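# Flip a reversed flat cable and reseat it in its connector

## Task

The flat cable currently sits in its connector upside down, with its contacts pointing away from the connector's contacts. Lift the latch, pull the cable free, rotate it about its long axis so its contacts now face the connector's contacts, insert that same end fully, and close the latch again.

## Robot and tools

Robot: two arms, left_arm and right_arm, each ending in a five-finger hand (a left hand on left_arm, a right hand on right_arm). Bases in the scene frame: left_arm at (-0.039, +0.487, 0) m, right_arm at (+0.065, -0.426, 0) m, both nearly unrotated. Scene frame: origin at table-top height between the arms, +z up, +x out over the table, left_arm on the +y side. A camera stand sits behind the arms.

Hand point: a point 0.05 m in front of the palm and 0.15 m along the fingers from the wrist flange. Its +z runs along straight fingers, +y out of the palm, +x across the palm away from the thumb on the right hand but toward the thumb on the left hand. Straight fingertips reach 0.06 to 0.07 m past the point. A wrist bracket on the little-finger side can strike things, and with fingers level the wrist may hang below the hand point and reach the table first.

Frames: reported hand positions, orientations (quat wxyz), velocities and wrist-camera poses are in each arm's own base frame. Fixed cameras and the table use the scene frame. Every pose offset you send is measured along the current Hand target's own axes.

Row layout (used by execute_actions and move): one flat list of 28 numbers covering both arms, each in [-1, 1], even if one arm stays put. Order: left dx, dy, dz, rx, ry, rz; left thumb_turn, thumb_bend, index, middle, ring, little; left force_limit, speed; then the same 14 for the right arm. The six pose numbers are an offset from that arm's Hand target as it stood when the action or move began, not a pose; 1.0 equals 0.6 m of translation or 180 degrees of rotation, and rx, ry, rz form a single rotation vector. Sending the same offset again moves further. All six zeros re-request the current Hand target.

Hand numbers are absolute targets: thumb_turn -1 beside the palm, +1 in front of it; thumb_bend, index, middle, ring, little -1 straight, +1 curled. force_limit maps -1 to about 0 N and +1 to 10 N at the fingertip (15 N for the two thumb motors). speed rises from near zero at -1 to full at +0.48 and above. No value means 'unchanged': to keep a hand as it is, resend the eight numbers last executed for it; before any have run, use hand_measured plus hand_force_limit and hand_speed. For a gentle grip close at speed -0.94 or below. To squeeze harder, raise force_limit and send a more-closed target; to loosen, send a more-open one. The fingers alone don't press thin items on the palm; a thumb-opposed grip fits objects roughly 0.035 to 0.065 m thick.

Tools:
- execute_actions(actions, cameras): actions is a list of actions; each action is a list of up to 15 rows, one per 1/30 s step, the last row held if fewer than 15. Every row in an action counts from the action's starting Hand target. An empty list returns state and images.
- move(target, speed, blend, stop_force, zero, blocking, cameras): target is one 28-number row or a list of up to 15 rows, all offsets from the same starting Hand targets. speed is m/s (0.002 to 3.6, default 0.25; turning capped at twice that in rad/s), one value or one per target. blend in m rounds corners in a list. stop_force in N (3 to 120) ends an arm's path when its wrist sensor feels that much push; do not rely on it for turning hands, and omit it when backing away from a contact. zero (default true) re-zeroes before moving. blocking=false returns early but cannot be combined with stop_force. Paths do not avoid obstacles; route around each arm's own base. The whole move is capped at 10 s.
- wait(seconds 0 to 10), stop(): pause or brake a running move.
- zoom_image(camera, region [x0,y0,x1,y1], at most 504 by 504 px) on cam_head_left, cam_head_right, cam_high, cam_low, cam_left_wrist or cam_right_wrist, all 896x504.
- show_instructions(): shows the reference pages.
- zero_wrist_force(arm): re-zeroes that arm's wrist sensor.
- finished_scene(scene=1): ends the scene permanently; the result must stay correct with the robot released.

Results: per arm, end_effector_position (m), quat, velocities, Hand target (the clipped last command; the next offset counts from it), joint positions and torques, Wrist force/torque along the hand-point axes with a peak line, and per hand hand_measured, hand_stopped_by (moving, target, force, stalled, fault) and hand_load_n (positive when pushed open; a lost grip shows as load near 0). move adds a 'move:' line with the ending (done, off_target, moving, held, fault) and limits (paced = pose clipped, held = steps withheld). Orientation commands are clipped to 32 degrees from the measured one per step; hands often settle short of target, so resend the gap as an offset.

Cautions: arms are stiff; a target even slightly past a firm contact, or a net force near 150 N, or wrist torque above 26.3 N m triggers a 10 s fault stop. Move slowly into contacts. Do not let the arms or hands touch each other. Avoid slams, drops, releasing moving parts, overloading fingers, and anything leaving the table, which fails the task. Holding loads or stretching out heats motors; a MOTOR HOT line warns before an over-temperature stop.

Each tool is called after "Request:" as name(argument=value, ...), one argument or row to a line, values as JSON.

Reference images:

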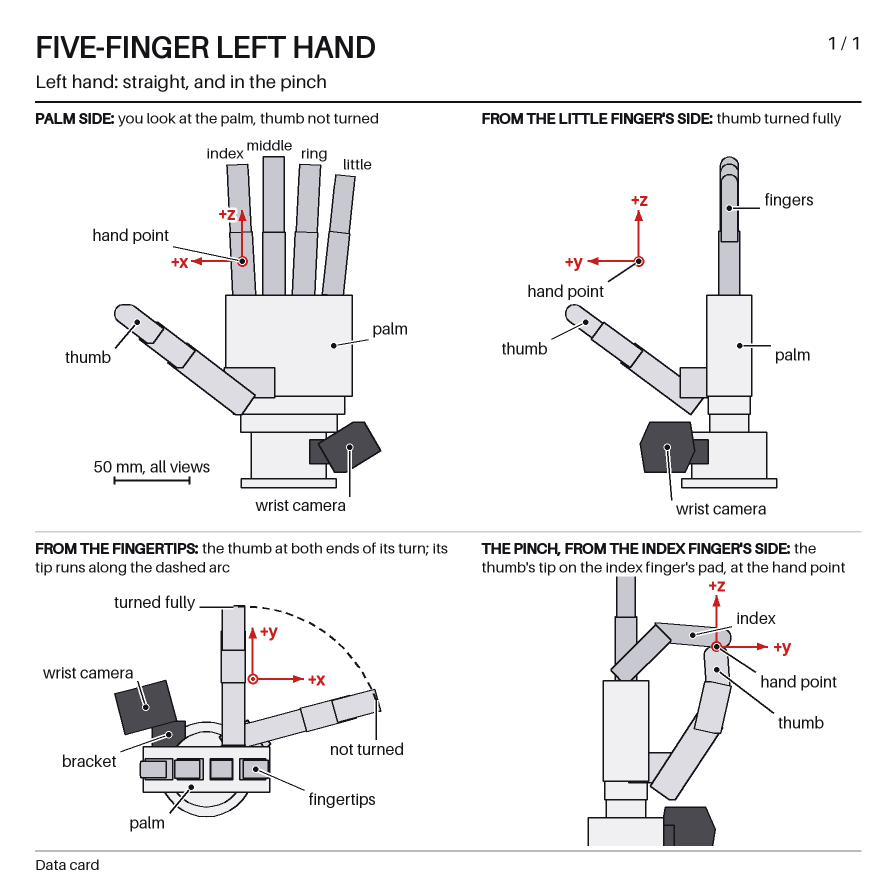

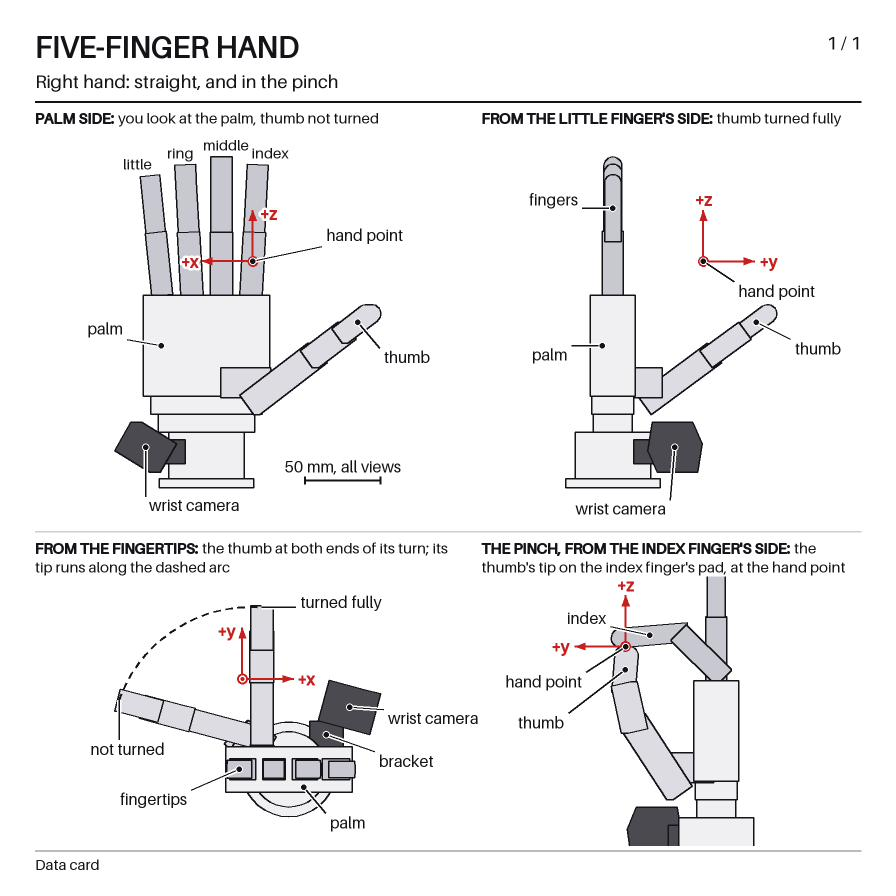

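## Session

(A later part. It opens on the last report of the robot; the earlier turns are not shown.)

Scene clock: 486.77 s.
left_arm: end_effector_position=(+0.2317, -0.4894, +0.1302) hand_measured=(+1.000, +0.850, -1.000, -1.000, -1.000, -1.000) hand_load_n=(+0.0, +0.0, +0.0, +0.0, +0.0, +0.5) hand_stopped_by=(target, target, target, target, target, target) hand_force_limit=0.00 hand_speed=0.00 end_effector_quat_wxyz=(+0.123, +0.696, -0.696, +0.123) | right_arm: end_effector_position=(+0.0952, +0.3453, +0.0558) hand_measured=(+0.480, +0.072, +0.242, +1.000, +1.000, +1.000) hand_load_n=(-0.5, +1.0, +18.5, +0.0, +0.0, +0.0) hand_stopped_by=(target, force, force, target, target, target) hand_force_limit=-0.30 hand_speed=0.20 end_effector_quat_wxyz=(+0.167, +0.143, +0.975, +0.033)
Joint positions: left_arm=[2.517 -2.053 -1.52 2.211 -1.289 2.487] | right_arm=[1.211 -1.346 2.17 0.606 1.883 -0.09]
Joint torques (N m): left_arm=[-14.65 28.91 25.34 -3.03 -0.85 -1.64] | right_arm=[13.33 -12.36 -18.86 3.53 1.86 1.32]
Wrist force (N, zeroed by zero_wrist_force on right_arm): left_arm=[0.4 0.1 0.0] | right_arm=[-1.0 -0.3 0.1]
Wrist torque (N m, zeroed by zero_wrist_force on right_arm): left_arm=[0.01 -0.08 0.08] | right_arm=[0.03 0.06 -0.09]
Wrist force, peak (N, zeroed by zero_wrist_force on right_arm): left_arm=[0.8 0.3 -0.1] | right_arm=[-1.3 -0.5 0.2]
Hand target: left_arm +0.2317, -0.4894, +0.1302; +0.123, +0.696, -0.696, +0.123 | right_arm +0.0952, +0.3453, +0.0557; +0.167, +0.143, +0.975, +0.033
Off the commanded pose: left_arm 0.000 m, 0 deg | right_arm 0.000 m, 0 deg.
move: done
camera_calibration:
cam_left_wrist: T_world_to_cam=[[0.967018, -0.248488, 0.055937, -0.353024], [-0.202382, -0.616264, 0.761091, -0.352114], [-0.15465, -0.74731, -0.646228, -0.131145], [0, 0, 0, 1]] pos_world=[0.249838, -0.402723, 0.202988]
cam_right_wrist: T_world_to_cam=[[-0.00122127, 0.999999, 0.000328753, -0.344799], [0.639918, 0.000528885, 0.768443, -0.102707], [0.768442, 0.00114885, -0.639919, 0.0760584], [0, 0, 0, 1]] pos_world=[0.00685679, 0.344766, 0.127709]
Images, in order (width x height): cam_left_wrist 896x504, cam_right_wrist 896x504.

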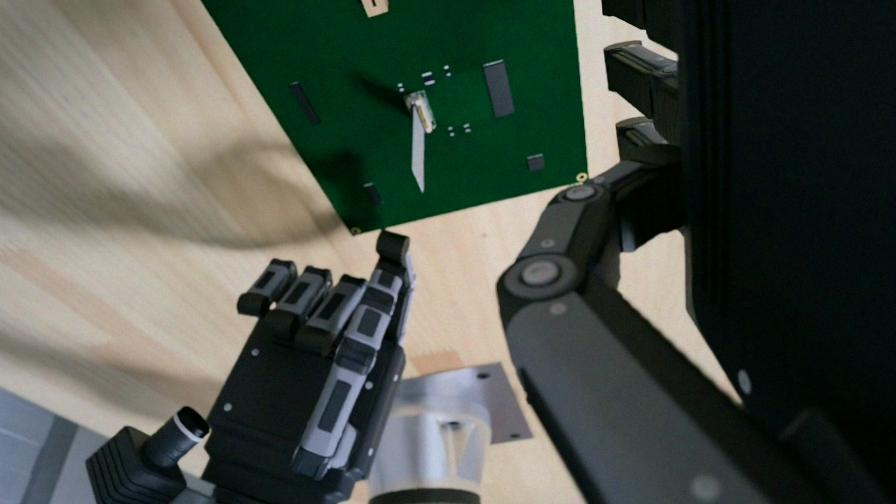

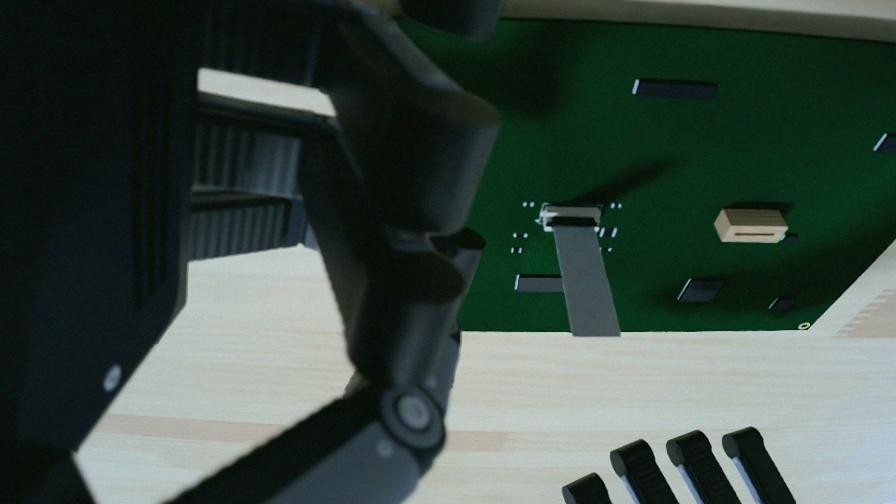

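Request:
move(
  target=[0,0,0,0,0,0,1,0.85,-1,-1,-1,-1,0,0,0,0,0,0,0,0,0.48,0.5,0.1,1,1,1,-0.3,-0.4],
  speed=0.12,
)

Request:
zoom_image(
  camera="cam_right_wrist",
  region=[520, 180, 630, 260],
)

Scene clock: 488.10 s.
left_arm: end_effector_position=(+0.2317, -0.4894, +0.1302) hand_measured=(+1.000, +0.850, -1.000, -1.000, -1.000, -1.000) hand_load_n=(+0.0, +0.0, +0.0, +0.0, +0.0, +0.0) hand_stopped_by=(target, target, target, target, target, target) hand_force_limit=0.00 hand_speed=0.00 end_effector_quat_wxyz=(+0.123, +0.696, -0.696, +0.123) | right_arm: end_effector_position=(+0.0952, +0.3453, +0.0557) hand_measured=(+0.480, +0.072, +0.100, +1.000, +1.000, +1.000) hand_load_n=(+0.0, +0.0, +0.0, +0.0, +0.0, +0.0) hand_stopped_by=(target, force, target, target, target, target) hand_force_limit=-0.30 hand_speed=-0.40 end_effector_quat_wxyz=(+0.167, +0.143, +0.975, +0.033)
Joint positions: left_arm=[2.517 -2.053 -1.52 2.211 -1.289 2.487] | right_arm=[1.211 -1.346 2.17 0.606 1.883 -0.09]
Joint torques (N m): left_arm=[-13.13 29.51 25.91 -3.18 -0.93 -1.59] | right_arm=[14.03 -14.51 -21.06 3.71 2.29 1.22]
Wrist force (N, zeroed by zero_wrist_force on right_arm): left_arm=[0.4 0.2 0.1] | right_arm=[-0.6 -0.2 -0.2]
Wrist torque (N m, zeroed by zero_wrist_force on right_arm): left_arm=[0.01 -0.08 0.08] | right_arm=[0.05 0.01 -0.05]
Wrist force, peak (N, zeroed by zero_wrist_force on right_arm): left_arm=[0.7 0.1 0.5] | right_arm=[-1.2 -0.3 -0.1]
Hand target: left_arm +0.2317, -0.4894, +0.1302; +0.123, +0.696, -0.696, +0.123 | right_arm +0.0952, +0.3453, +0.0557; +0.167, +0.143, +0.975, +0.033
Off the commanded pose: left_arm 0.000 m, 0 deg | right_arm 0.000 m, 0 deg.
move: done

Scaled by 4.582 from the camera's 896x504 image, which has a finer 1280x720 frame.
This view is cut from an older image: the scene may have changed since it was taken.

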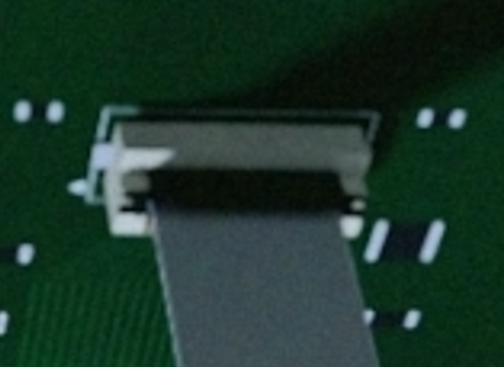

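Request:
move(
  target=[
    [-0.0485,0.0168,0.0358,0,0,0,1,0.85,-1,-1,-1,-1,0,0,-0.1212,0.0388,-0.1320,-0.0871,0.1204,-0.0666,0.48,0.5,0.1,1,1,1,-0.3,-0.4],
    [-0.0485,0.0168,0.0358,0,0,0,1,0.85,-1,-1,-1,-1,0,0,-0.1212,0.0388,-0.1320,-0.0871,0.1204,-0.0666,0.48,0.5,-1,1,1,1,-0.3,0.2],
  ],
  speed=0.12,
)

Request:
move(
  target=[-0.0114,0,0.0313,0,0,0,1,0.85,-1,-1,-1,-1,0,0,0,0,0,0,0,0,0.48,0.5,-1,1,1,1,-0.3,0.2],
  speed=0.012,
  stop_force=12,
)

Scene clock: 508.43 s.
left_arm: end_effector_position=(+0.2216, -0.4694, +0.1000) hand_measured=(+1.000, +0.850, -1.000, -1.000, -1.000, -1.000) hand_load_n=(+0.0, +0.0, +0.0, +0.0, +0.0, +0.0) hand_stopped_by=(target, target, target, target, target, target) hand_force_limit=0.00 hand_speed=0.00 end_effector_quat_wxyz=(+0.123, +0.696, -0.696, +0.123) | right_arm: end_effector_position=(+0.1406, +0.3451, +0.1559) hand_measured=(+0.480, +0.072, -1.000, +1.000, +1.000, +1.000) hand_load_n=(+0.0, -0.5, +0.0, +0.0, +0.0, +0.0) hand_stopped_by=(target, force, target, target, target, target) hand_force_limit=-0.30 hand_speed=0.20 end_effector_quat_wxyz=(+0.002, +0.009, +0.985, +0.173)
Joint positions: left_arm=[2.541 -2.038 -1.63 2.301 -1.284 2.512] | right_arm=[0.469 -1.697 2.222 0.876 1.265 -1.058]
Joint torques (N m): left_arm=[14.04 50.2 8.8 -0.42 1.81 1.35] | right_arm=[-13.64 -3.54 -6.15 3.77 -2.25 -1.63]
Wrist force (N, zeroed by zero_wrist_force on right_arm): left_arm=[0.3 0.1 0.2] | right_arm=[-0.4 0.0 0.2]
Wrist torque (N m, zeroed by zero_wrist_force on right_arm): left_arm=[0.00 -0.05 -0.06] | right_arm=[0.02 0.09 0.08]
Wrist force, peak (N, zeroed by zero_wrist_force on right_arm): left_arm=[0.6 0.4 0.4] | right_arm=[-1.3 -0.5 -0.3]
Hand target: left_arm +0.2216, -0.4694, +0.1000; +0.123, +0.696, -0.696, +0.123 | right_arm +0.1406, +0.3451, +0.1559; +0.002, +0.009, +0.985, +0.173
Off the commanded pose: left_arm 0.000 m, 0 deg | right_arm 0.000 m, 0 deg.
move: done

Scene clock: 510.90 s.
left_arm: end_effector_position=(+0.2216, -0.4694, +0.0850) hand_measured=(+1.000, +0.850, -1.000, -1.000, -1.000, -1.000) hand_load_n=(+0.0, +0.5, +0.0, +0.0, +0.0, +0.0) hand_stopped_by=(target, target, target, target, target, target) hand_force_limit=0.00 hand_speed=0.00 end_effector_quat_wxyz=(+0.123, +0.696, -0.696, +0.123) | right_arm: end_effector_position=(+0.1406, +0.3451, +0.1559) hand_measured=(+0.480, +0.072, -1.000, +1.000, +1.000, +1.000) hand_load_n=(+0.0, +0.0, +0.0, +0.0, +0.0, +0.0) hand_stopped_by=(target, force, target, target, target, target) hand_force_limit=-0.30 hand_speed=0.20 end_effector_quat_wxyz=(+0.002, +0.009, +0.985, +0.173)
Joint positions: left_arm=[2.541 -2.057 -1.646 2.335 -1.284 2.512] | right_arm=[0.469 -1.697 2.222 0.876 1.265 -1.058]
Joint torques (N m): left_arm=[6.61 43.59 20.93 -2.19 0.46 0.36] | right_arm=[-13.94 -3.44 -5.63 3.59 -2.36 -1.56]
Wrist force (N, zeroed by zero_wrist_force on right_arm): left_arm=[4.3 -0.1 -13.0] | right_arm=[-0.3 -0.2 0.0]
Wrist torque (N m, zeroed by zero_wrist_force on right_arm): left_arm=[0.76 -0.87 0.18] | right_arm=[0.00 0.09 0.08]
Wrist force, peak (N, zeroed by zero_wrist_force on right_arm): left_arm=[6.2 -0.1 -22.7] | right_arm=[-0.9 0.1 0.1]
Hand target: left_arm +0.2216, -0.4694, +0.0850; +0.123, +0.696, -0.696, +0.123 (not the last commanded pose) | right_arm +0.1406, +0.3451, +0.1559; +0.002, +0.009, +0.985, +0.173
Off the commanded pose: left_arm 0.005 m, 0 deg | right_arm 0.000 m, 0 deg.
move: contact (left_arm)

Request:
zero_wrist_force(
  arm="right_arm",
)

Request:
move(
  target=[
    [0,0,0,0,0,0,1,0.85,-1,-1,-1,-1,0,0,0.0024,0.1114,0.0864,0,0,0,0.48,0.5,-1,1,1,1,-0.3,0.2],
    [0,0,0,0,0,0,1,0.85,-1,-1,-1,-1,0,0,0.0024,0.0926,0.1382,0,0,0,0.48,0.5,-1,1,1,1,-0.3,0.2],
  ],
  speed=[0.1,0.04],
  cameras=["cam_left_wrist","cam_right_wrist"],
)

Wrist force sensor zeroed.

Scene clock: 514.23 s.
left_arm: end_effector_position=(+0.2216, -0.4694, +0.0850) hand_measured=(+1.000, +0.850, -1.000, -1.000, -1.000, -1.000) hand_load_n=(+0.0, +0.0, +0.0, +0.0, +0.0, +0.0) hand_stopped_by=(target, target, target, target, target, target) hand_force_limit=0.00 hand_speed=0.00 end_effector_quat_wxyz=(+0.123, +0.696, -0.696, +0.123) | right_arm: end_effector_position=(+0.1407, +0.4257, +0.0971) hand_measured=(+0.480, +0.072, -1.000, +1.000, +1.000, +1.000) hand_load_n=(-0.5, +0.0, +0.0, +0.0, +0.0, +0.0) hand_stopped_by=(target, force, target, target, target, target) hand_force_limit=-0.30 hand_speed=0.20 end_effector_quat_wxyz=(+0.002, +0.009, +0.985, +0.173)
Joint positions: left_arm=[2.541 -2.057 -1.646 2.335 -1.284 2.512] | right_arm=[0.756 -1.419 2.098 0.643 1.324 -0.766]
Joint torques (N m): left_arm=[6.26 44.12 20.01 -2.03 1 0.24] | right_arm=[13.79 -12.15 -2.64 0.14 1.11 1.38]
Wrist force (N, zeroed by zero_wrist_force on right_arm): left_arm=[4.0 0.4 -13.3] | right_arm=[-0.5 0.5 0.1]
Wrist torque (N m, zeroed by zero_wrist_force on right_arm): left_arm=[0.84 -0.82 0.15] | right_arm=[0.07 0.02 -0.14]
Wrist force, peak (N, zeroed by zero_wrist_force on right_arm): left_arm=[4.0 0.4 -13.6] | right_arm=[-0.2 0.7 0.4]
Hand target: left_arm +0.2216, -0.4694, +0.0850; +0.123, +0.696, -0.696, +0.123 | right_arm +0.1407, +0.4257, +0.0970; +0.002, +0.009, +0.985, +0.173
Off the commanded pose: left_arm 0.000 m, 0 deg | right_arm 0.000 m, 0 deg.
move: done
camera_calibration:
cam_left_wrist: T_world_to_cam=[[0.967019, -0.248484, 0.0559403, -0.335789], [-0.20237, -0.616207, 0.761141, -0.307558], [-0.15466, -0.747358, -0.64617, -0.147005], [0, 0, 0, 1]] pos_world=[0.239738, -0.382823, 0.157889]
cam_right_wrist: T_world_to_cam=[[-0.274836, 0.909652, 0.311444, -0.37842], [0.821464, 0.0538187, 0.567715, -0.19232], [0.499662, 0.411869, -0.762038, -0.0576913], [0, 0, 0, 1]] pos_world=[0.0828069, 0.378342, 0.183077]
Images, in order (width x height): cam_left_wrist 896x504, cam_right_wrist 896x504.

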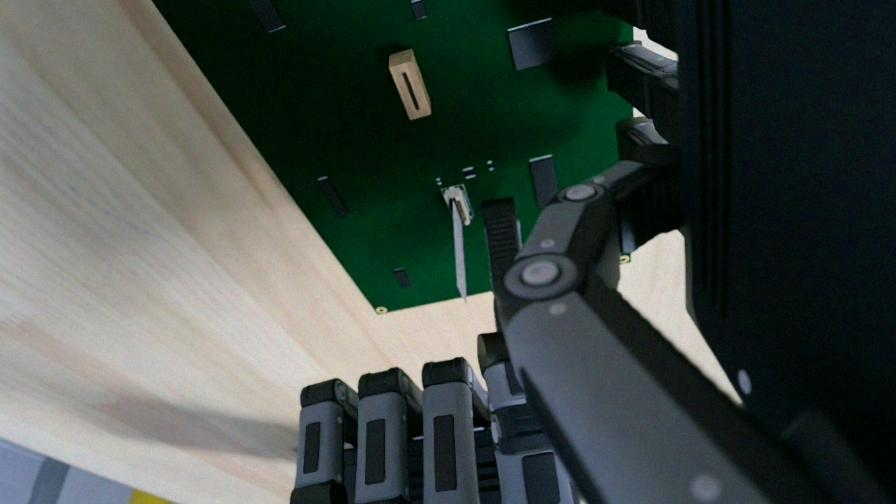

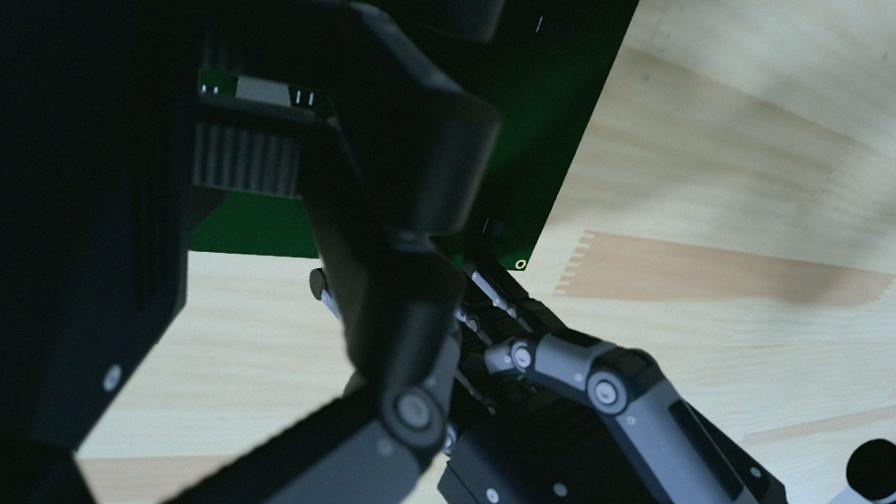

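Request:
move(
  target=[
    [0,0,0,0,0,0,1,0.85,-1,-1,-1,-1,0,0,0.0212,0.0003,0,0,0,0,0.48,0.5,-1,1,1,1,-0.3,0.2],
  ],
  speed=0.012,
  stop_force=7,
  cameras=["cam_left_wrist"],
)

Request:
zoom_image(
  camera="cam_left_wrist",
  region=[410, 160, 530, 310],
)

Scene clock: 517.57 s.
left_arm: end_effector_position=(+0.2216, -0.4694, +0.0850) hand_measured=(+1.000, +0.850, -1.000, -1.000, -1.000, -1.000) hand_load_n=(+0.0, +0.0, +0.0, +0.0, -1.0, -1.0) hand_stopped_by=(target, target, target, target, target, target) hand_force_limit=0.00 hand_speed=0.00 end_effector_quat_wxyz=(+0.123, +0.696, -0.696, +0.123) | right_arm: end_effector_position=(+0.1280, +0.4261, +0.0970) hand_measured=(+0.480, +0.072, -1.000, +1.000, +1.000, +1.000) hand_load_n=(+0.0, +0.0, -1.0, +0.0, +0.0, +0.0) hand_stopped_by=(target, force, target, target, target, target) hand_force_limit=-0.30 hand_speed=0.20 end_effector_quat_wxyz=(+0.002, +0.009, +0.985, +0.173)
Joint positions: left_arm=[2.541 -2.057 -1.646 2.335 -1.284 2.512] | right_arm=[0.79 -1.429 2.108 0.635 1.333 -0.732]
Joint torques (N m): left_arm=[6.66 44.08 21.48 -1.94 0.4 0.4] | right_arm=[15.84 -28.59 -2.91 1.66 0.73 1.28]
Wrist force (N, zeroed by zero_wrist_force on right_arm): left_arm=[5.7 1.4 -12.0] | right_arm=[-3.8 1.6 1.6]
Wrist torque (N m, zeroed by zero_wrist_force on right_arm): left_arm=[0.63 -0.62 0.17] | right_arm=[-0.04 -0.22 -0.35]
Wrist force, peak (N, zeroed by zero_wrist_force on right_arm): left_arm=[4.1 0.3 -13.5] | right_arm=[-4.0 1.8 1.5]
Hand target: left_arm +0.2216, -0.4694, +0.0850; +0.123, +0.696, -0.696, +0.123 | right_arm +0.1280, +0.4261, +0.0970; +0.002, +0.009, +0.985, +0.173
Off the commanded pose: left_arm 0.000 m, 0 deg | right_arm 0.000 m, 0 deg.
move: done
camera_calibration:
cam_left_wrist: T_world_to_cam=[[0.967019, -0.248484, 0.0559403, -0.335789], [-0.20237, -0.616207, 0.761141, -0.307558], [-0.15466, -0.747358, -0.64617, -0.147005], [0, 0, 0, 1]] pos_world=[0.239738, -0.382823, 0.157889]
Images, in order (width x height): cam_left_wrist 896x504.

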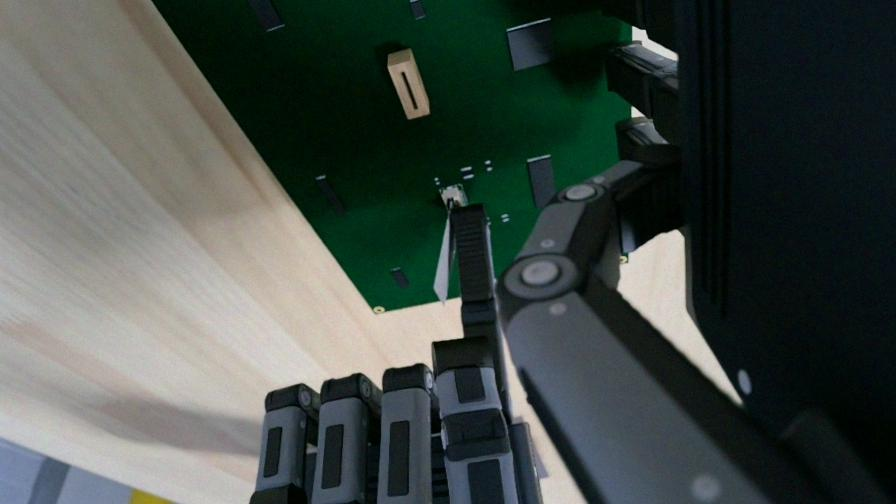

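Scaled by 3.360 from the camera's 896x504 image, which has a finer 1280x720 frame.

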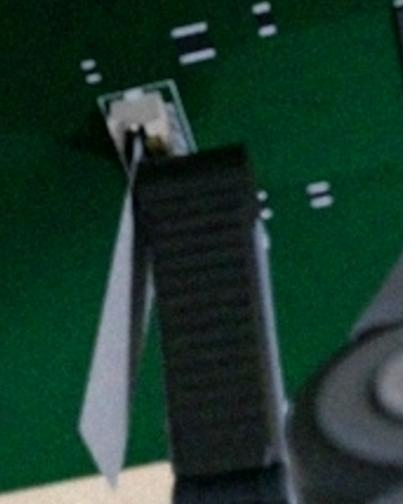

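Request:
zoom_image(
  camera="cam_left_wrist",
  region=[430, 175, 490, 235],
)

Scaled by 8.400 from the camera's 896x504 image, which has a finer 1280x720 frame.

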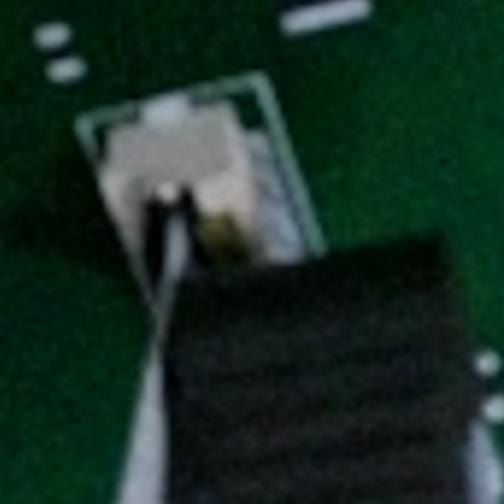

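Request:
move(
  target=[
    [0,0,0,0,0,0,1,0.85,-1,-1,-1,-1,0,0,0.0025,-0.0007,0.0019,0,0,0,0.48,0.5,-1,1,1,1,-0.3,0.2],
  ],
  speed=0.006,
  stop_force=8,
  zero=false,
  cameras=["cam_left_wrist"],
)

Request:
zoom_image(
  camera="cam_left_wrist",
  region=[430, 175, 490, 235],
)

Scene clock: 519.73 s.
left_arm: end_effector_position=(+0.2216, -0.4694, +0.0850) hand_measured=(+1.000, +0.850, -1.000, -1.000, -1.000, -1.000) hand_load_n=(+0.0, +0.0, +0.5, +0.0, -1.0, -1.5) hand_stopped_by=(target, target, target, target, target, target) hand_force_limit=0.00 hand_speed=0.00 end_effector_quat_wxyz=(+0.123, +0.696, -0.696, +0.123) | right_arm: end_effector_position=(+0.1276, +0.4261, +0.0968) hand_measured=(+0.480, +0.072, -1.000, +1.000, +1.000, +1.000) hand_load_n=(+0.0, +0.0, -1.5, +0.0, +0.0, +0.0) hand_stopped_by=(target, force, target, target, target, target) hand_force_limit=-0.30 hand_speed=0.20 end_effector_quat_wxyz=(+0.002, +0.009, +0.985, +0.173)
Joint positions: left_arm=[2.541 -2.057 -1.646 2.335 -1.284 2.512] | right_arm=[0.791 -1.429 2.109 0.634 1.333 -0.731]
Joint torques (N m): left_arm=[5.46 45.21 20.52 -2.32 -1.33 0.23] | right_arm=[-9.52 -19.25 -18.3 5.43 -3.23 -1.35]
Wrist force (N, zeroed by zero_wrist_force on right_arm): left_arm=[6.0 1.6 -12.0] | right_arm=[-9.0 2.2 -4.6]
Wrist torque (N m, zeroed by zero_wrist_force on right_arm): left_arm=[0.66 -0.66 0.18] | right_arm=[0.31 -0.47 -0.66]
Wrist force, peak (N, zeroed by zero_wrist_force on right_arm): left_arm=[5.9 1.5 -12.5] | right_arm=[-9.4 2.3 -4.4]
Hand target: left_arm +0.2216, -0.4694, +0.0850; +0.123, +0.696, -0.696, +0.123 | right_arm +0.1277, +0.4261, +0.0968; +0.002, +0.009, +0.985, +0.173 (not the last commanded pose)
Off the commanded pose: left_arm 0.000 m, 0 deg | right_arm 0.001 m, 0 deg.
move: contact (right_arm)
camera_calibration:
cam_left_wrist: T_world_to_cam=[[0.967019, -0.248484, 0.0559403, -0.335789], [-0.20237, -0.616207, 0.761141, -0.307558], [-0.15466, -0.747358, -0.64617, -0.147005], [0, 0, 0, 1]] pos_world=[0.239738, -0.382823, 0.157889]
Images, in order (width x height): cam_left_wrist 896x504.

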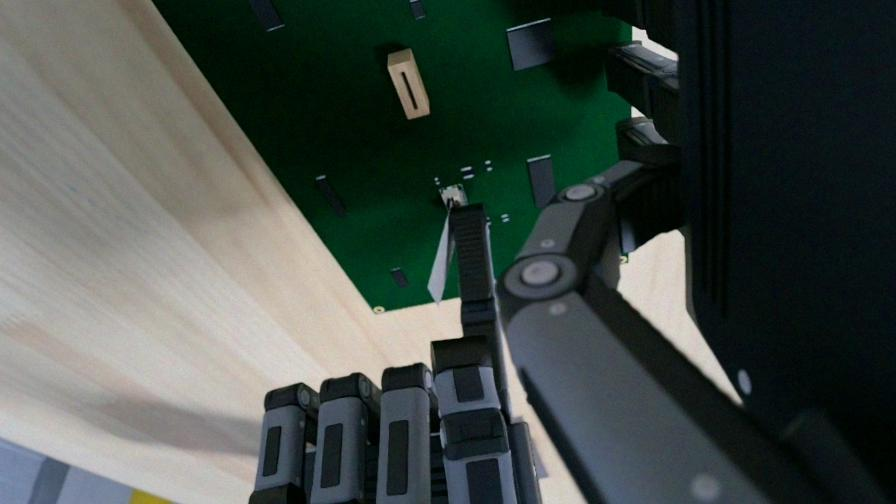

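Scaled by 8.400 from the camera's 896x504 image, which has a finer 1280x720 frame.

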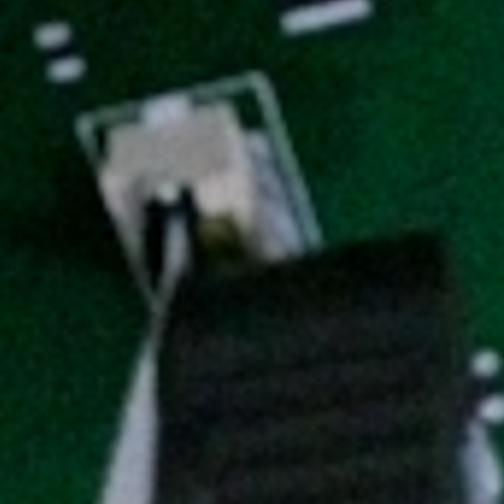

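Request:
move(
  target=[
    [0,0,0,0,0,0,1,0.85,-1,-1,-1,-1,0,0,0.0025,-0.0006,0.0016,0,0,0,0.48,0.5,-1,1,1,1,-0.3,0.2],
  ],
  speed=0.006,
  stop_force=14,
  zero=false,
  cameras=["cam_left_wrist"],
)

Request:
zoom_image(
  camera="cam_left_wrist",
  region=[430, 175, 490, 235],
)

Scene clock: 524.90 s.
left_arm: end_effector_position=(+0.2216, -0.4694, +0.0850) hand_measured=(+1.000, +0.850, -1.000, -1.000, -1.000, -1.000) hand_load_n=(+0.0, +0.0, +0.0, +0.0, -1.0, -4.5) hand_stopped_by=(target, target, target, target, target, target) hand_force_limit=0.00 hand_speed=0.00 end_effector_quat_wxyz=(+0.123, +0.696, -0.696, +0.123) | right_arm: end_effector_position=(+0.1262, +0.4261, +0.0958) hand_measured=(+0.480, +0.072, -1.000, +1.000, +1.000, +1.000) hand_load_n=(+0.0, -0.5, -4.5, +0.0, +0.5, +0.0) hand_stopped_by=(target, force, target, target, target, target) hand_force_limit=-0.30 hand_speed=0.20 end_effector_quat_wxyz=(+0.002, +0.009, +0.985, +0.173)
Joint positions: left_arm=[2.541 -2.057 -1.646 2.335 -1.284 2.512] | right_arm=[0.795 -1.429 2.111 0.63 1.334 -0.727]
Joint torques (N m): left_arm=[5.69 43.37 19.58 -2.03 -1.26 0.17] | right_arm=[17.13 -10.44 1.21 2.89 -0.45 1.25]
Wrist force (N, zeroed by zero_wrist_force on right_arm): left_arm=[7.4 4.0 -10.6] | right_arm=[-10.4 4.6 -6.0]
Wrist torque (N m, zeroed by zero_wrist_force on right_arm): left_arm=[0.50 -0.44 0.10] | right_arm=[0.36 -0.53 -0.73]
Wrist force, peak (N, zeroed by zero_wrist_force on right_arm): left_arm=[7.5 3.7 -11.3] | right_arm=[-10.7 4.6 -6.4]
Hand target: left_arm +0.2216, -0.4694, +0.0850; +0.123, +0.696, -0.696, +0.123 | right_arm +0.1262, +0.4261, +0.0958; +0.002, +0.009, +0.985, +0.173
Off the commanded pose: left_arm 0.000 m, 0 deg | right_arm 0.000 m, 0 deg.
move: done
camera_calibration:
cam_left_wrist: T_world_to_cam=[[0.967019, -0.248484, 0.0559403, -0.335789], [-0.20237, -0.616207, 0.761141, -0.307558], [-0.15466, -0.747358, -0.64617, -0.147005], [0, 0, 0, 1]] pos_world=[0.239738, -0.382823, 0.157889]
Images, in order (width x height): cam_left_wrist 896x504.

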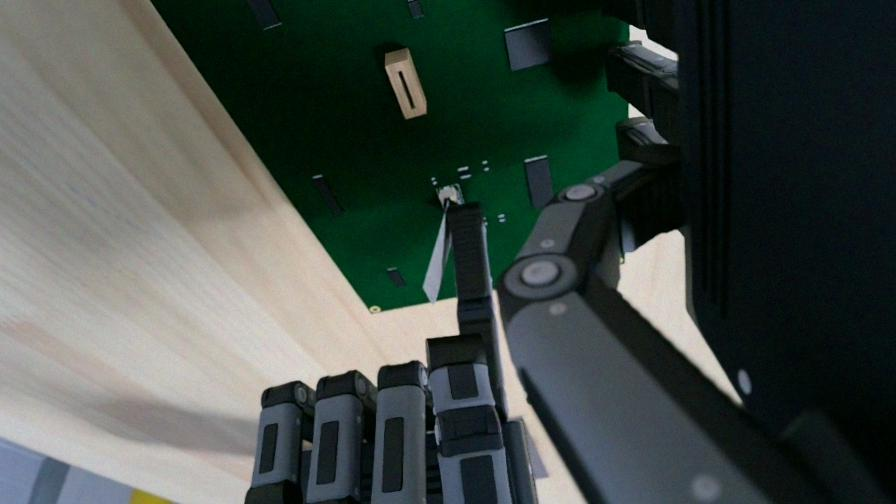

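Scaled by 8.400 from the camera's 896x504 image, which has a finer 1280x720 frame.

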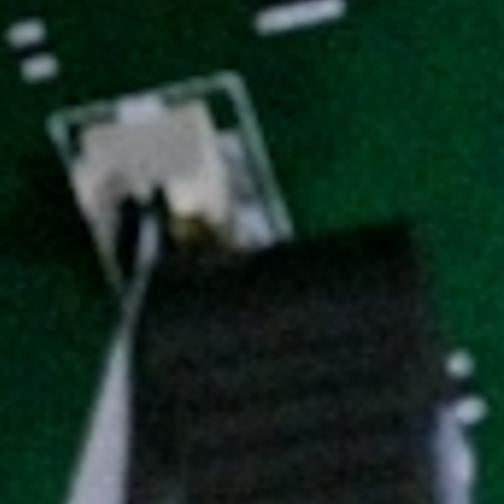

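Request:
move(
  target=[
    [0,0,0,0,0,0,1,0.85,-1,-1,-1,-1,0,0,-0.025,0,0,0,0,0,0.48,0.5,-1,1,1,1,-0.3,0.2],
    [0,0,0,0,0,0,1,0.85,-1,-1,-1,-1,0,0,-0.025,0.0308,-0.0846,0,0,0,0.48,0.5,-1,1,1,1,-0.3,0.2],
    [0,0,0,0,0,0,1,0.85,-1,-1,-1,-1,0,0,0.0437,0.0308,-0.0846,0,0,0,0.48,0.5,-1,1,1,1,-0.3,0.2],
  ],
  speed=[0.04,0.08,0.08],
  blend=[0.004,0.01,0],
  cameras=["cam_left_wrist","cam_right_wrist"],
)

Request:
zoom_image(
  camera="cam_left_wrist",
  region=[400, 160, 520, 310],
)

Request:
zoom_image(
  camera="cam_left_wrist",
  region=[430, 175, 490, 235],
)

Scene clock: 530.17 s.
left_arm: end_effector_position=(+0.2216, -0.4694, +0.0850) hand_measured=(+1.000, +0.850, -1.000, -1.000, -1.000, -1.000) hand_load_n=(+0.0, +0.0, +0.0, -0.5, -1.0, -5.0) hand_stopped_by=(target, target, target, target, target, target) hand_force_limit=0.00 hand_speed=0.00 end_effector_quat_wxyz=(+0.123, +0.696, -0.696, +0.123) | right_arm: end_effector_position=(+0.1000, +0.4266, +0.1498) hand_measured=(+0.480, +0.072, -1.000, +1.000, +1.000, +1.000) hand_load_n=(+0.0, +0.0, +0.0, +0.0, +0.0, +0.0) hand_stopped_by=(target, force, target, target, target, target) hand_force_limit=-0.30 hand_speed=0.20 end_effector_quat_wxyz=(+0.002, +0.009, +0.985, +0.173)
Joint positions: left_arm=[2.541 -2.057 -1.646 2.335 -1.284 2.512] | right_arm=[0.869 -1.531 2.054 0.773 1.354 -0.654]
Joint torques (N m): left_arm=[6.53 42.51 18.29 -1.92 -1.05 0.06] | right_arm=[14.34 -25.57 -6.27 0.53 1.57 0.97]
Wrist force (N, zeroed by zero_wrist_force on right_arm): left_arm=[7.7 3.8 -10.8] | right_arm=[-0.4 0.1 0.4]
Wrist torque (N m, zeroed by zero_wrist_force on right_arm): left_arm=[0.48 -0.46 0.12] | right_arm=[-0.01 -0.01 -0.17]
Wrist force, peak (N, zeroed by zero_wrist_force on right_arm): left_arm=[7.5 4.0 -11.4] | right_arm=[-10.7 4.8 -6.5]
Hand target: left_arm +0.2216, -0.4694, +0.0850; +0.123, +0.696, -0.696, +0.123 | right_arm +0.0999, +0.4266, +0.1498; +0.002, +0.009, +0.985, +0.173
Off the commanded pose: left_arm 0.000 m, 0 deg | right_arm 0.000 m, 0 deg.
move: done
camera_calibration:
cam_left_wrist: T_world_to_cam=[[0.967019, -0.248484, 0.0559403, -0.335789], [-0.20237, -0.616207, 0.761141, -0.307558], [-0.15466, -0.747358, -0.64617, -0.147005], [0, 0, 0, 1]] pos_world=[0.239738, -0.382823, 0.157889]
cam_right_wrist: T_world_to_cam=[[-0.274868, 0.909625, 0.311497, -0.406838], [0.821351, 0.0537236, 0.567887, -0.188853], [0.49983, 0.411942, -0.761888, 0.00236355], [0, 0, 0, 1]] pos_world=[0.0421065, 0.379242, 0.235777]
Images, in order (width x height): cam_left_wrist 896x504, cam_right_wrist 896x504.

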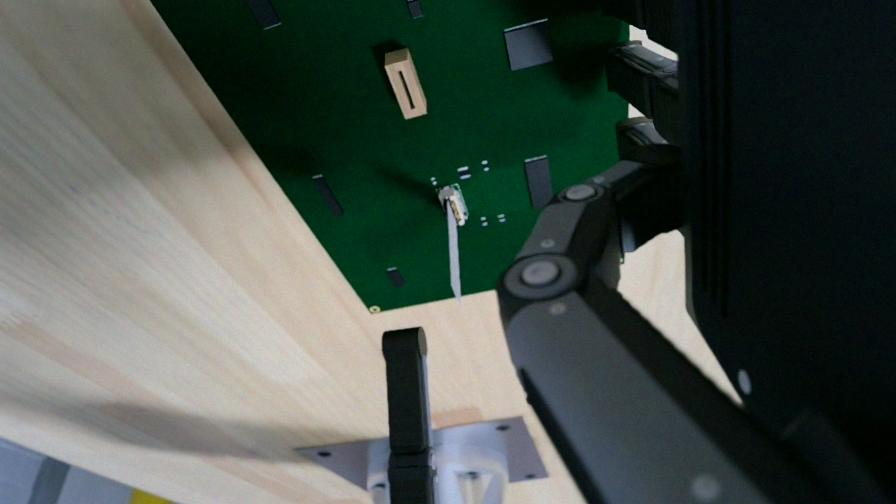

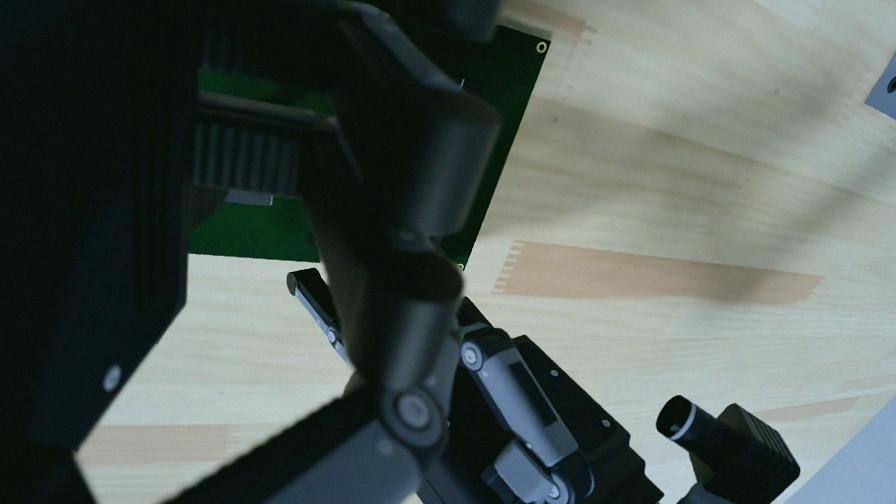

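Scaled by 3.360 from the camera's 896x504 image, which has a finer 1280x720 frame.

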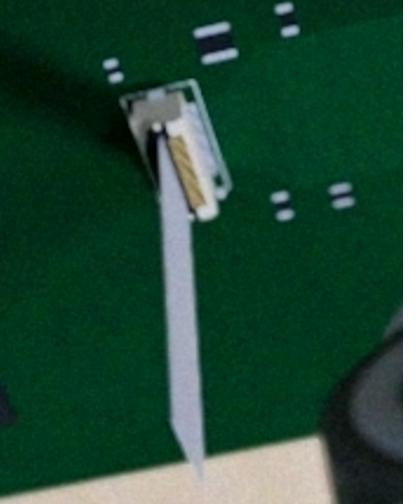

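Scaled by 8.400 from the camera's 896x504 image, which has a finer 1280x720 frame.

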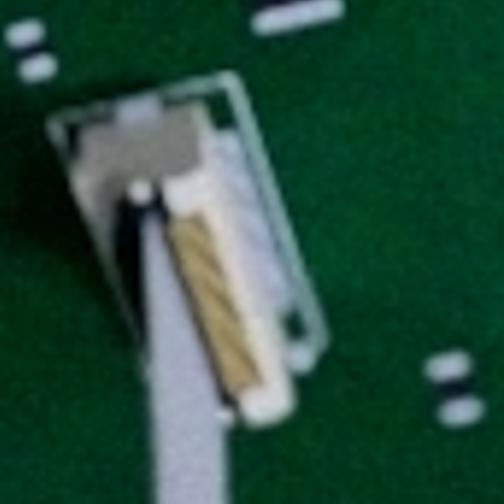

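Request:
move(
  target=[
    [0,0,0,0,0,0,1,0.85,-1,-1,-1,-1,0,0,0,-0.0289,0.0794,0,0,0,0.48,0.5,-1,1,1,1,-0.3,0.2],
    [0,0,0,0,0,0,1,0.85,-1,-1,-1,-1,0,0,-0.0230,-0.0289,0.0794,0,0,0,0.48,0.5,-1,1,1,1,-0.3,0.2],
  ],
  speed=[0.06,0.02],
  cameras=["cam_left_wrist"],
)

Request:
zoom_image(
  camera="cam_left_wrist",
  region=[400, 160, 520, 310],
)

Request:
zoom_image(
  camera="cam_left_wrist",
  region=[430, 175, 490, 235],
)

Scene clock: 537.20 s.
left_arm: end_effector_position=(+0.2216, -0.4694, +0.0850) hand_measured=(+1.000, +0.850, -1.000, -1.000, -1.000, -1.000) hand_load_n=(+0.0, +0.0, +0.0, +0.0, -1.0, -4.5) hand_stopped_by=(target, target, target, target, target, target) hand_force_limit=0.00 hand_speed=0.00 end_effector_quat_wxyz=(+0.123, +0.696, -0.696, +0.123) | right_arm: end_effector_position=(+0.1136, +0.4263, +0.0991) hand_measured=(+0.480, +0.072, -1.000, +1.000, +1.000, +1.000) hand_load_n=(+0.0, +0.0, +0.0, +0.0, +0.0, +0.0) hand_stopped_by=(target, force, target, target, target, target) hand_force_limit=-0.30 hand_speed=0.20 end_effector_quat_wxyz=(+0.002, +0.009, +0.985, +0.173)
Joint positions: left_arm=[2.541 -2.057 -1.646 2.335 -1.284 2.512] | right_arm=[0.829 -1.445 2.117 0.632 1.343 -0.693]
Joint torques (N m): left_arm=[7.08 41.24 18.36 -1.73 -1.48 0.2] | right_arm=[-11.71 -14.12 -22.13 3.58 -2.27 -1.47]
Wrist force (N, zeroed by zero_wrist_force on right_arm): left_arm=[7.6 3.9 -10.7] | right_arm=[-0.3 0.5 0.2]
Wrist torque (N m, zeroed by zero_wrist_force on right_arm): left_arm=[0.49 -0.45 0.12] | right_arm=[0.10 0.00 -0.02]
Wrist force, peak (N, zeroed by zero_wrist_force on right_arm): left_arm=[7.8 4.0 -11.2] | right_arm=[-0.2 0.7 -0.2]
Hand target: left_arm +0.2216, -0.4694, +0.0850; +0.123, +0.696, -0.696, +0.123 | right_arm +0.1137, +0.4263, +0.0991; +0.002, +0.009, +0.985, +0.173
Off the commanded pose: left_arm 0.000 m, 0 deg | right_arm 0.000 m, 0 deg.
move: done
camera_calibration:
cam_left_wrist: T_world_to_cam=[[0.967019, -0.248484, 0.0559403, -0.335789], [-0.20237, -0.616207, 0.761141, -0.307558], [-0.15466, -0.747358, -0.64617, -0.147005], [0, 0, 0, 1]] pos_world=[0.239738, -0.382823, 0.157889]
Images, in order (width x height): cam_left_wrist 896x504.

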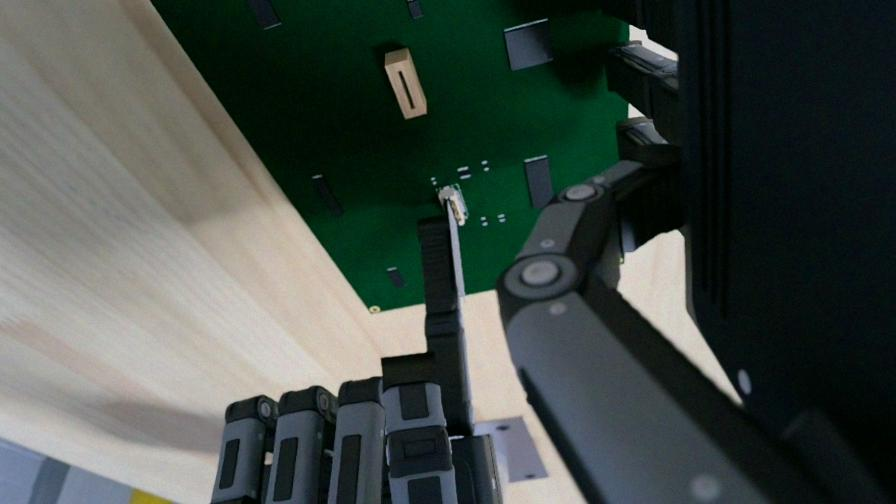

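Scaled by 3.360 from the camera's 896x504 image, which has a finer 1280x720 frame.

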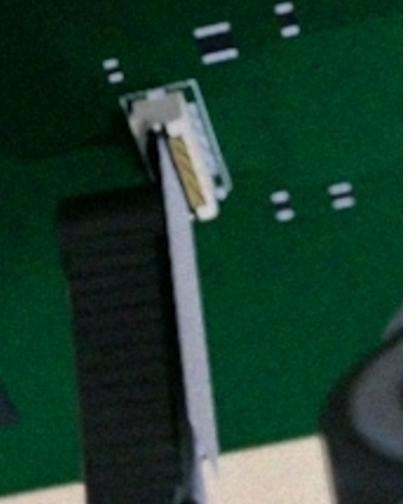

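Scaled by 8.400 from the camera's 896x504 image, which has a finer 1280x720 frame.

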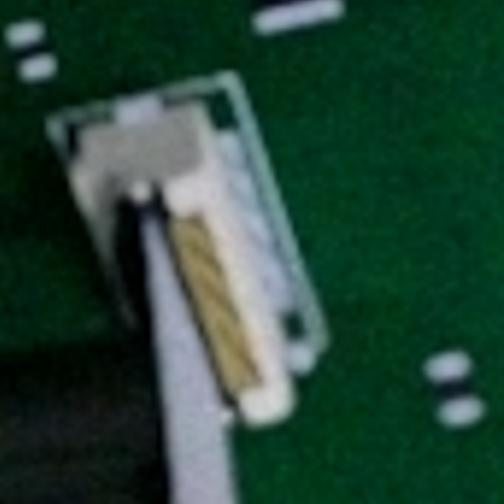

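Request:
move(
  target=[
    [0,0,0,0,0,0,1,0.85,-1,-1,-1,-1,0,0,-0.0015,0,0,0,0,0,0.48,0.5,-1,1,1,1,-0.3,0.2],
    [0,0,0,0,0,0,1,0.85,-1,-1,-1,-1,0,0,-0.0015,-0.0017,0.0047,0,0,0,0.48,0.5,-1,1,1,1,-0.3,0.2],
  ],
  speed=[0.01,0.006],
  stop_force=4,
)

Scene clock: 541.70 s.
left_arm: end_effector_position=(+0.2216, -0.4694, +0.0850) hand_measured=(+1.000, +0.850, -1.000, -1.000, -1.000, -1.000) hand_load_n=(+0.0, +0.0, +0.0, +0.0, +0.0, -4.0) hand_stopped_by=(target, target, target, target, target, target) hand_force_limit=0.00 hand_speed=0.00 end_effector_quat_wxyz=(+0.123, +0.696, -0.696, +0.123) | right_arm: end_effector_position=(+0.1146, +0.4263, +0.0968) hand_measured=(+0.480, +0.072, -1.000, +1.000, +1.000, +1.000) hand_load_n=(+0.0, +0.0, -1.0, +0.0, +0.0, +0.0) hand_stopped_by=(target, force, target, target, target, target) hand_force_limit=-0.30 hand_speed=0.20 end_effector_quat_wxyz=(+0.002, +0.009, +0.985, +0.173)
Joint positions: left_arm=[2.541 -2.057 -1.646 2.335 -1.284 2.512] | right_arm=[0.827 -1.44 2.119 0.626 1.343 -0.696]
Joint torques (N m): left_arm=[7.75 40.97 19.34 -1.72 -1.09 0.33] | right_arm=[-12.29 -27.51 -22.8 2.98 -1.1 -1.13]
Wrist force (N, zeroed by zero_wrist_force on right_arm): left_arm=[6.7 2.7 -11.4] | right_arm=[2.8 1.4 -2.8]
Wrist torque (N m, zeroed by zero_wrist_force on right_arm): left_arm=[0.56 -0.52 0.14] | right_arm=[0.20 0.13 0.16]
Wrist force, peak (N, zeroed by zero_wrist_force on right_arm): left_arm=[7.7 4.2 -11.1] | right_arm=[2.9 1.8 -5.7]
Hand target: left_arm +0.2216, -0.4694, +0.0850; +0.123, +0.696, -0.696, +0.123 | right_arm +0.1146, +0.4263, +0.0968; +0.002, +0.009, +0.985, +0.173 (not the last commanded pose)
Off the commanded pose: left_arm 0.000 m, 0 deg | right_arm 0.001 m, 0 deg.
move: contact (right_arm); path passed 1 of 2 targets

Request:
move(
  target=[
    [0,0,0,0,0,0,1,0.85,-1,-1,-1,-1,0,0,0.0030,-0.0020,0.0055,0,0,0,0.48,0.5,-1,1,1,1,-0.3,0.2],
  ],
  speed=0.006,
  stop_force=14,
  zero=false,
  cameras=["cam_left_wrist"],
)

Request:
zoom_image(
  camera="cam_left_wrist",
  region=[430, 175, 490, 235],
)

Scene clock: 544.40 s.
left_arm: end_effector_position=(+0.2216, -0.4694, +0.0850) hand_measured=(+1.000, +0.850, -1.000, -1.000, -1.000, -1.000) hand_load_n=(+0.0, +0.0, +0.0, -0.5, +0.0, -3.0) hand_stopped_by=(target, target, target, target, target, target) hand_force_limit=0.00 hand_speed=0.00 end_effector_quat_wxyz=(+0.123, +0.696, -0.696, +0.123) | right_arm: end_effector_position=(+0.1128, +0.4264, +0.0932) hand_measured=(+0.480, +0.072, -1.000, +1.000, +1.000, +1.000) hand_load_n=(+0.0, +0.0, -3.0, +0.0, +0.0, +0.0) hand_stopped_by=(target, force, target, target, target, target) hand_force_limit=-0.30 hand_speed=0.20 end_effector_quat_wxyz=(+0.002, +0.009, +0.985, +0.173)
Joint positions: left_arm=[2.541 -2.057 -1.646 2.335 -1.284 2.512] | right_arm=[0.832 -1.435 2.124 0.615 1.344 -0.691]
Joint torques (N m): left_arm=[6.81 40.82 18.65 -1.54 -1.23 0.41] | right_arm=[15.15 -7.81 -0.53 0.62 0.55 1.33]
Wrist force (N, zeroed by zero_wrist_force on right_arm): left_arm=[6.1 1.7 -12.0] | right_arm=[-2.9 3.3 -14.7]
Wrist torque (N m, zeroed by zero_wrist_force on right_arm): left_arm=[0.65 -0.63 0.16] | right_arm=[0.90 -0.30 -0.30]
Wrist force, peak (N, zeroed by zero_wrist_force on right_arm): left_arm=[6.7 2.9 -11.8] | right_arm=[-3.1 3.1 -14.7]
Hand target: left_arm +0.2216, -0.4694, +0.0850; +0.123, +0.696, -0.696, +0.123 | right_arm +0.1128, +0.4264, +0.0933; +0.002, +0.009, +0.985, +0.173
Off the commanded pose: left_arm 0.000 m, 0 deg | right_arm 0.000 m, 0 deg.
move: contact (right_arm)
camera_calibration:
cam_left_wrist: T_world_to_cam=[[0.967019, -0.248484, 0.0559403, -0.335789], [-0.20237, -0.616207, 0.761141, -0.307558], [-0.15466, -0.747358, -0.64617, -0.147005], [0, 0, 0, 1]] pos_world=[0.239738, -0.382823, 0.157889]
Images, in order (width x height): cam_left_wrist 896x504.

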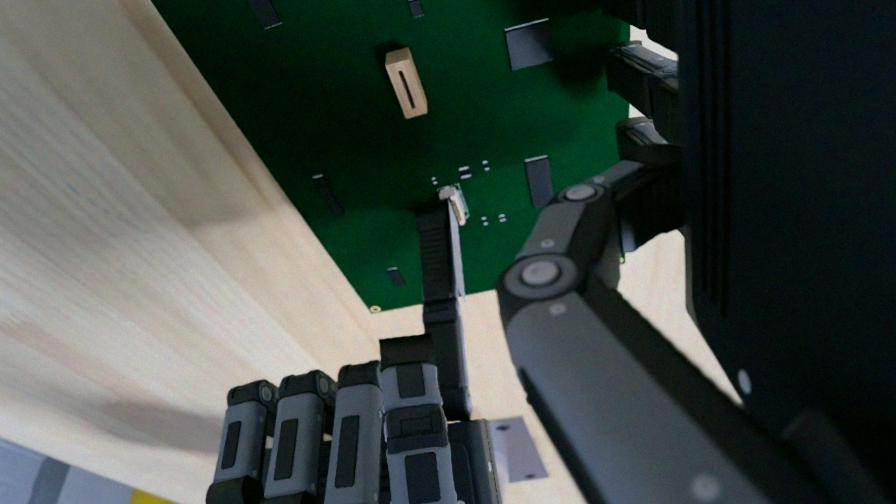

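Scaled by 8.400 from the camera's 896x504 image, which has a finer 1280x720 frame.

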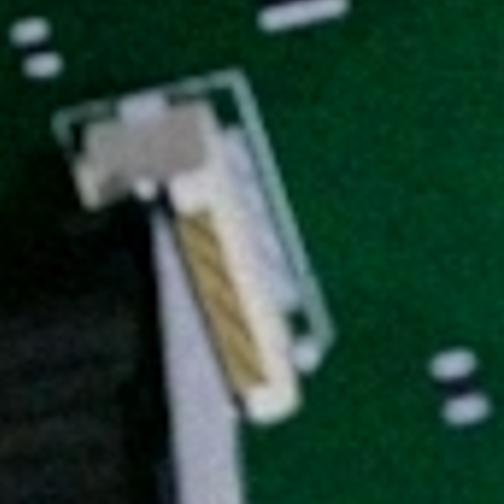

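Request:
move(
  target=[
    [0,0,0,0,0,0,1,0.85,-1,-1,-1,-1,0,0,0.0,-0.0008,0.0024,0,0,0,0.48,0.5,-1,1,1,1,-0.3,0.2],
  ],
  speed=0.004,
  stop_force=20,
  zero=false,
)

Scene clock: 547.27 s.
left_arm: end_effector_position=(+0.2216, -0.4694, +0.0850) hand_measured=(+1.000, +0.850, -1.000, -1.000, -1.000, -1.000) hand_load_n=(+0.0, +0.0, +0.0, +0.0, +0.0, -3.0) hand_stopped_by=(target, target, target, target, target, target) hand_force_limit=0.00 hand_speed=0.00 end_effector_quat_wxyz=(+0.123, +0.696, -0.696, +0.123) | right_arm: end_effector_position=(+0.1128, +0.4264, +0.0931) hand_measured=(+0.480, +0.072, -1.000, +1.000, +1.000, +1.000) hand_load_n=(+0.0, +0.0, -3.5, +0.0, +0.0, +0.0) hand_stopped_by=(target, force, target, target, target, target) hand_force_limit=-0.30 hand_speed=0.20 end_effector_quat_wxyz=(+0.002, +0.009, +0.985, +0.173)
Joint positions: left_arm=[2.541 -2.057 -1.646 2.335 -1.284 2.512] | right_arm=[0.832 -1.435 2.125 0.614 1.344 -0.691]
Joint torques (N m): left_arm=[7.06 40.36 17.7 -1.63 -1.28 0.31] | right_arm=[13.36 -21.1 -17.5 3.27 0.52 0.8]
Wrist force (N, zeroed by zero_wrist_force on right_arm): left_arm=[5.8 1.8 -11.6] | right_arm=[-2.8 3.7 -21.1]
Wrist torque (N m, zeroed by zero_wrist_force on right_arm): left_arm=[0.65 -0.58 0.14] | right_arm=[1.27 -0.33 -0.29]
Wrist force, peak (N, zeroed by zero_wrist_force on right_arm): left_arm=[5.8 1.8 -12.1] | right_arm=[-2.9 3.8 -22.8]
Hand target: left_arm +0.2216, -0.4694, +0.0850; +0.123, +0.696, -0.696, +0.123 | right_arm +0.1128, +0.4264, +0.0931; +0.002, +0.009, +0.985, +0.173 (not the last commanded pose)
Off the commanded pose: left_arm 0.000 m, 0 deg | right_arm 0.001 m, 0 deg.
move: contact (right_arm)


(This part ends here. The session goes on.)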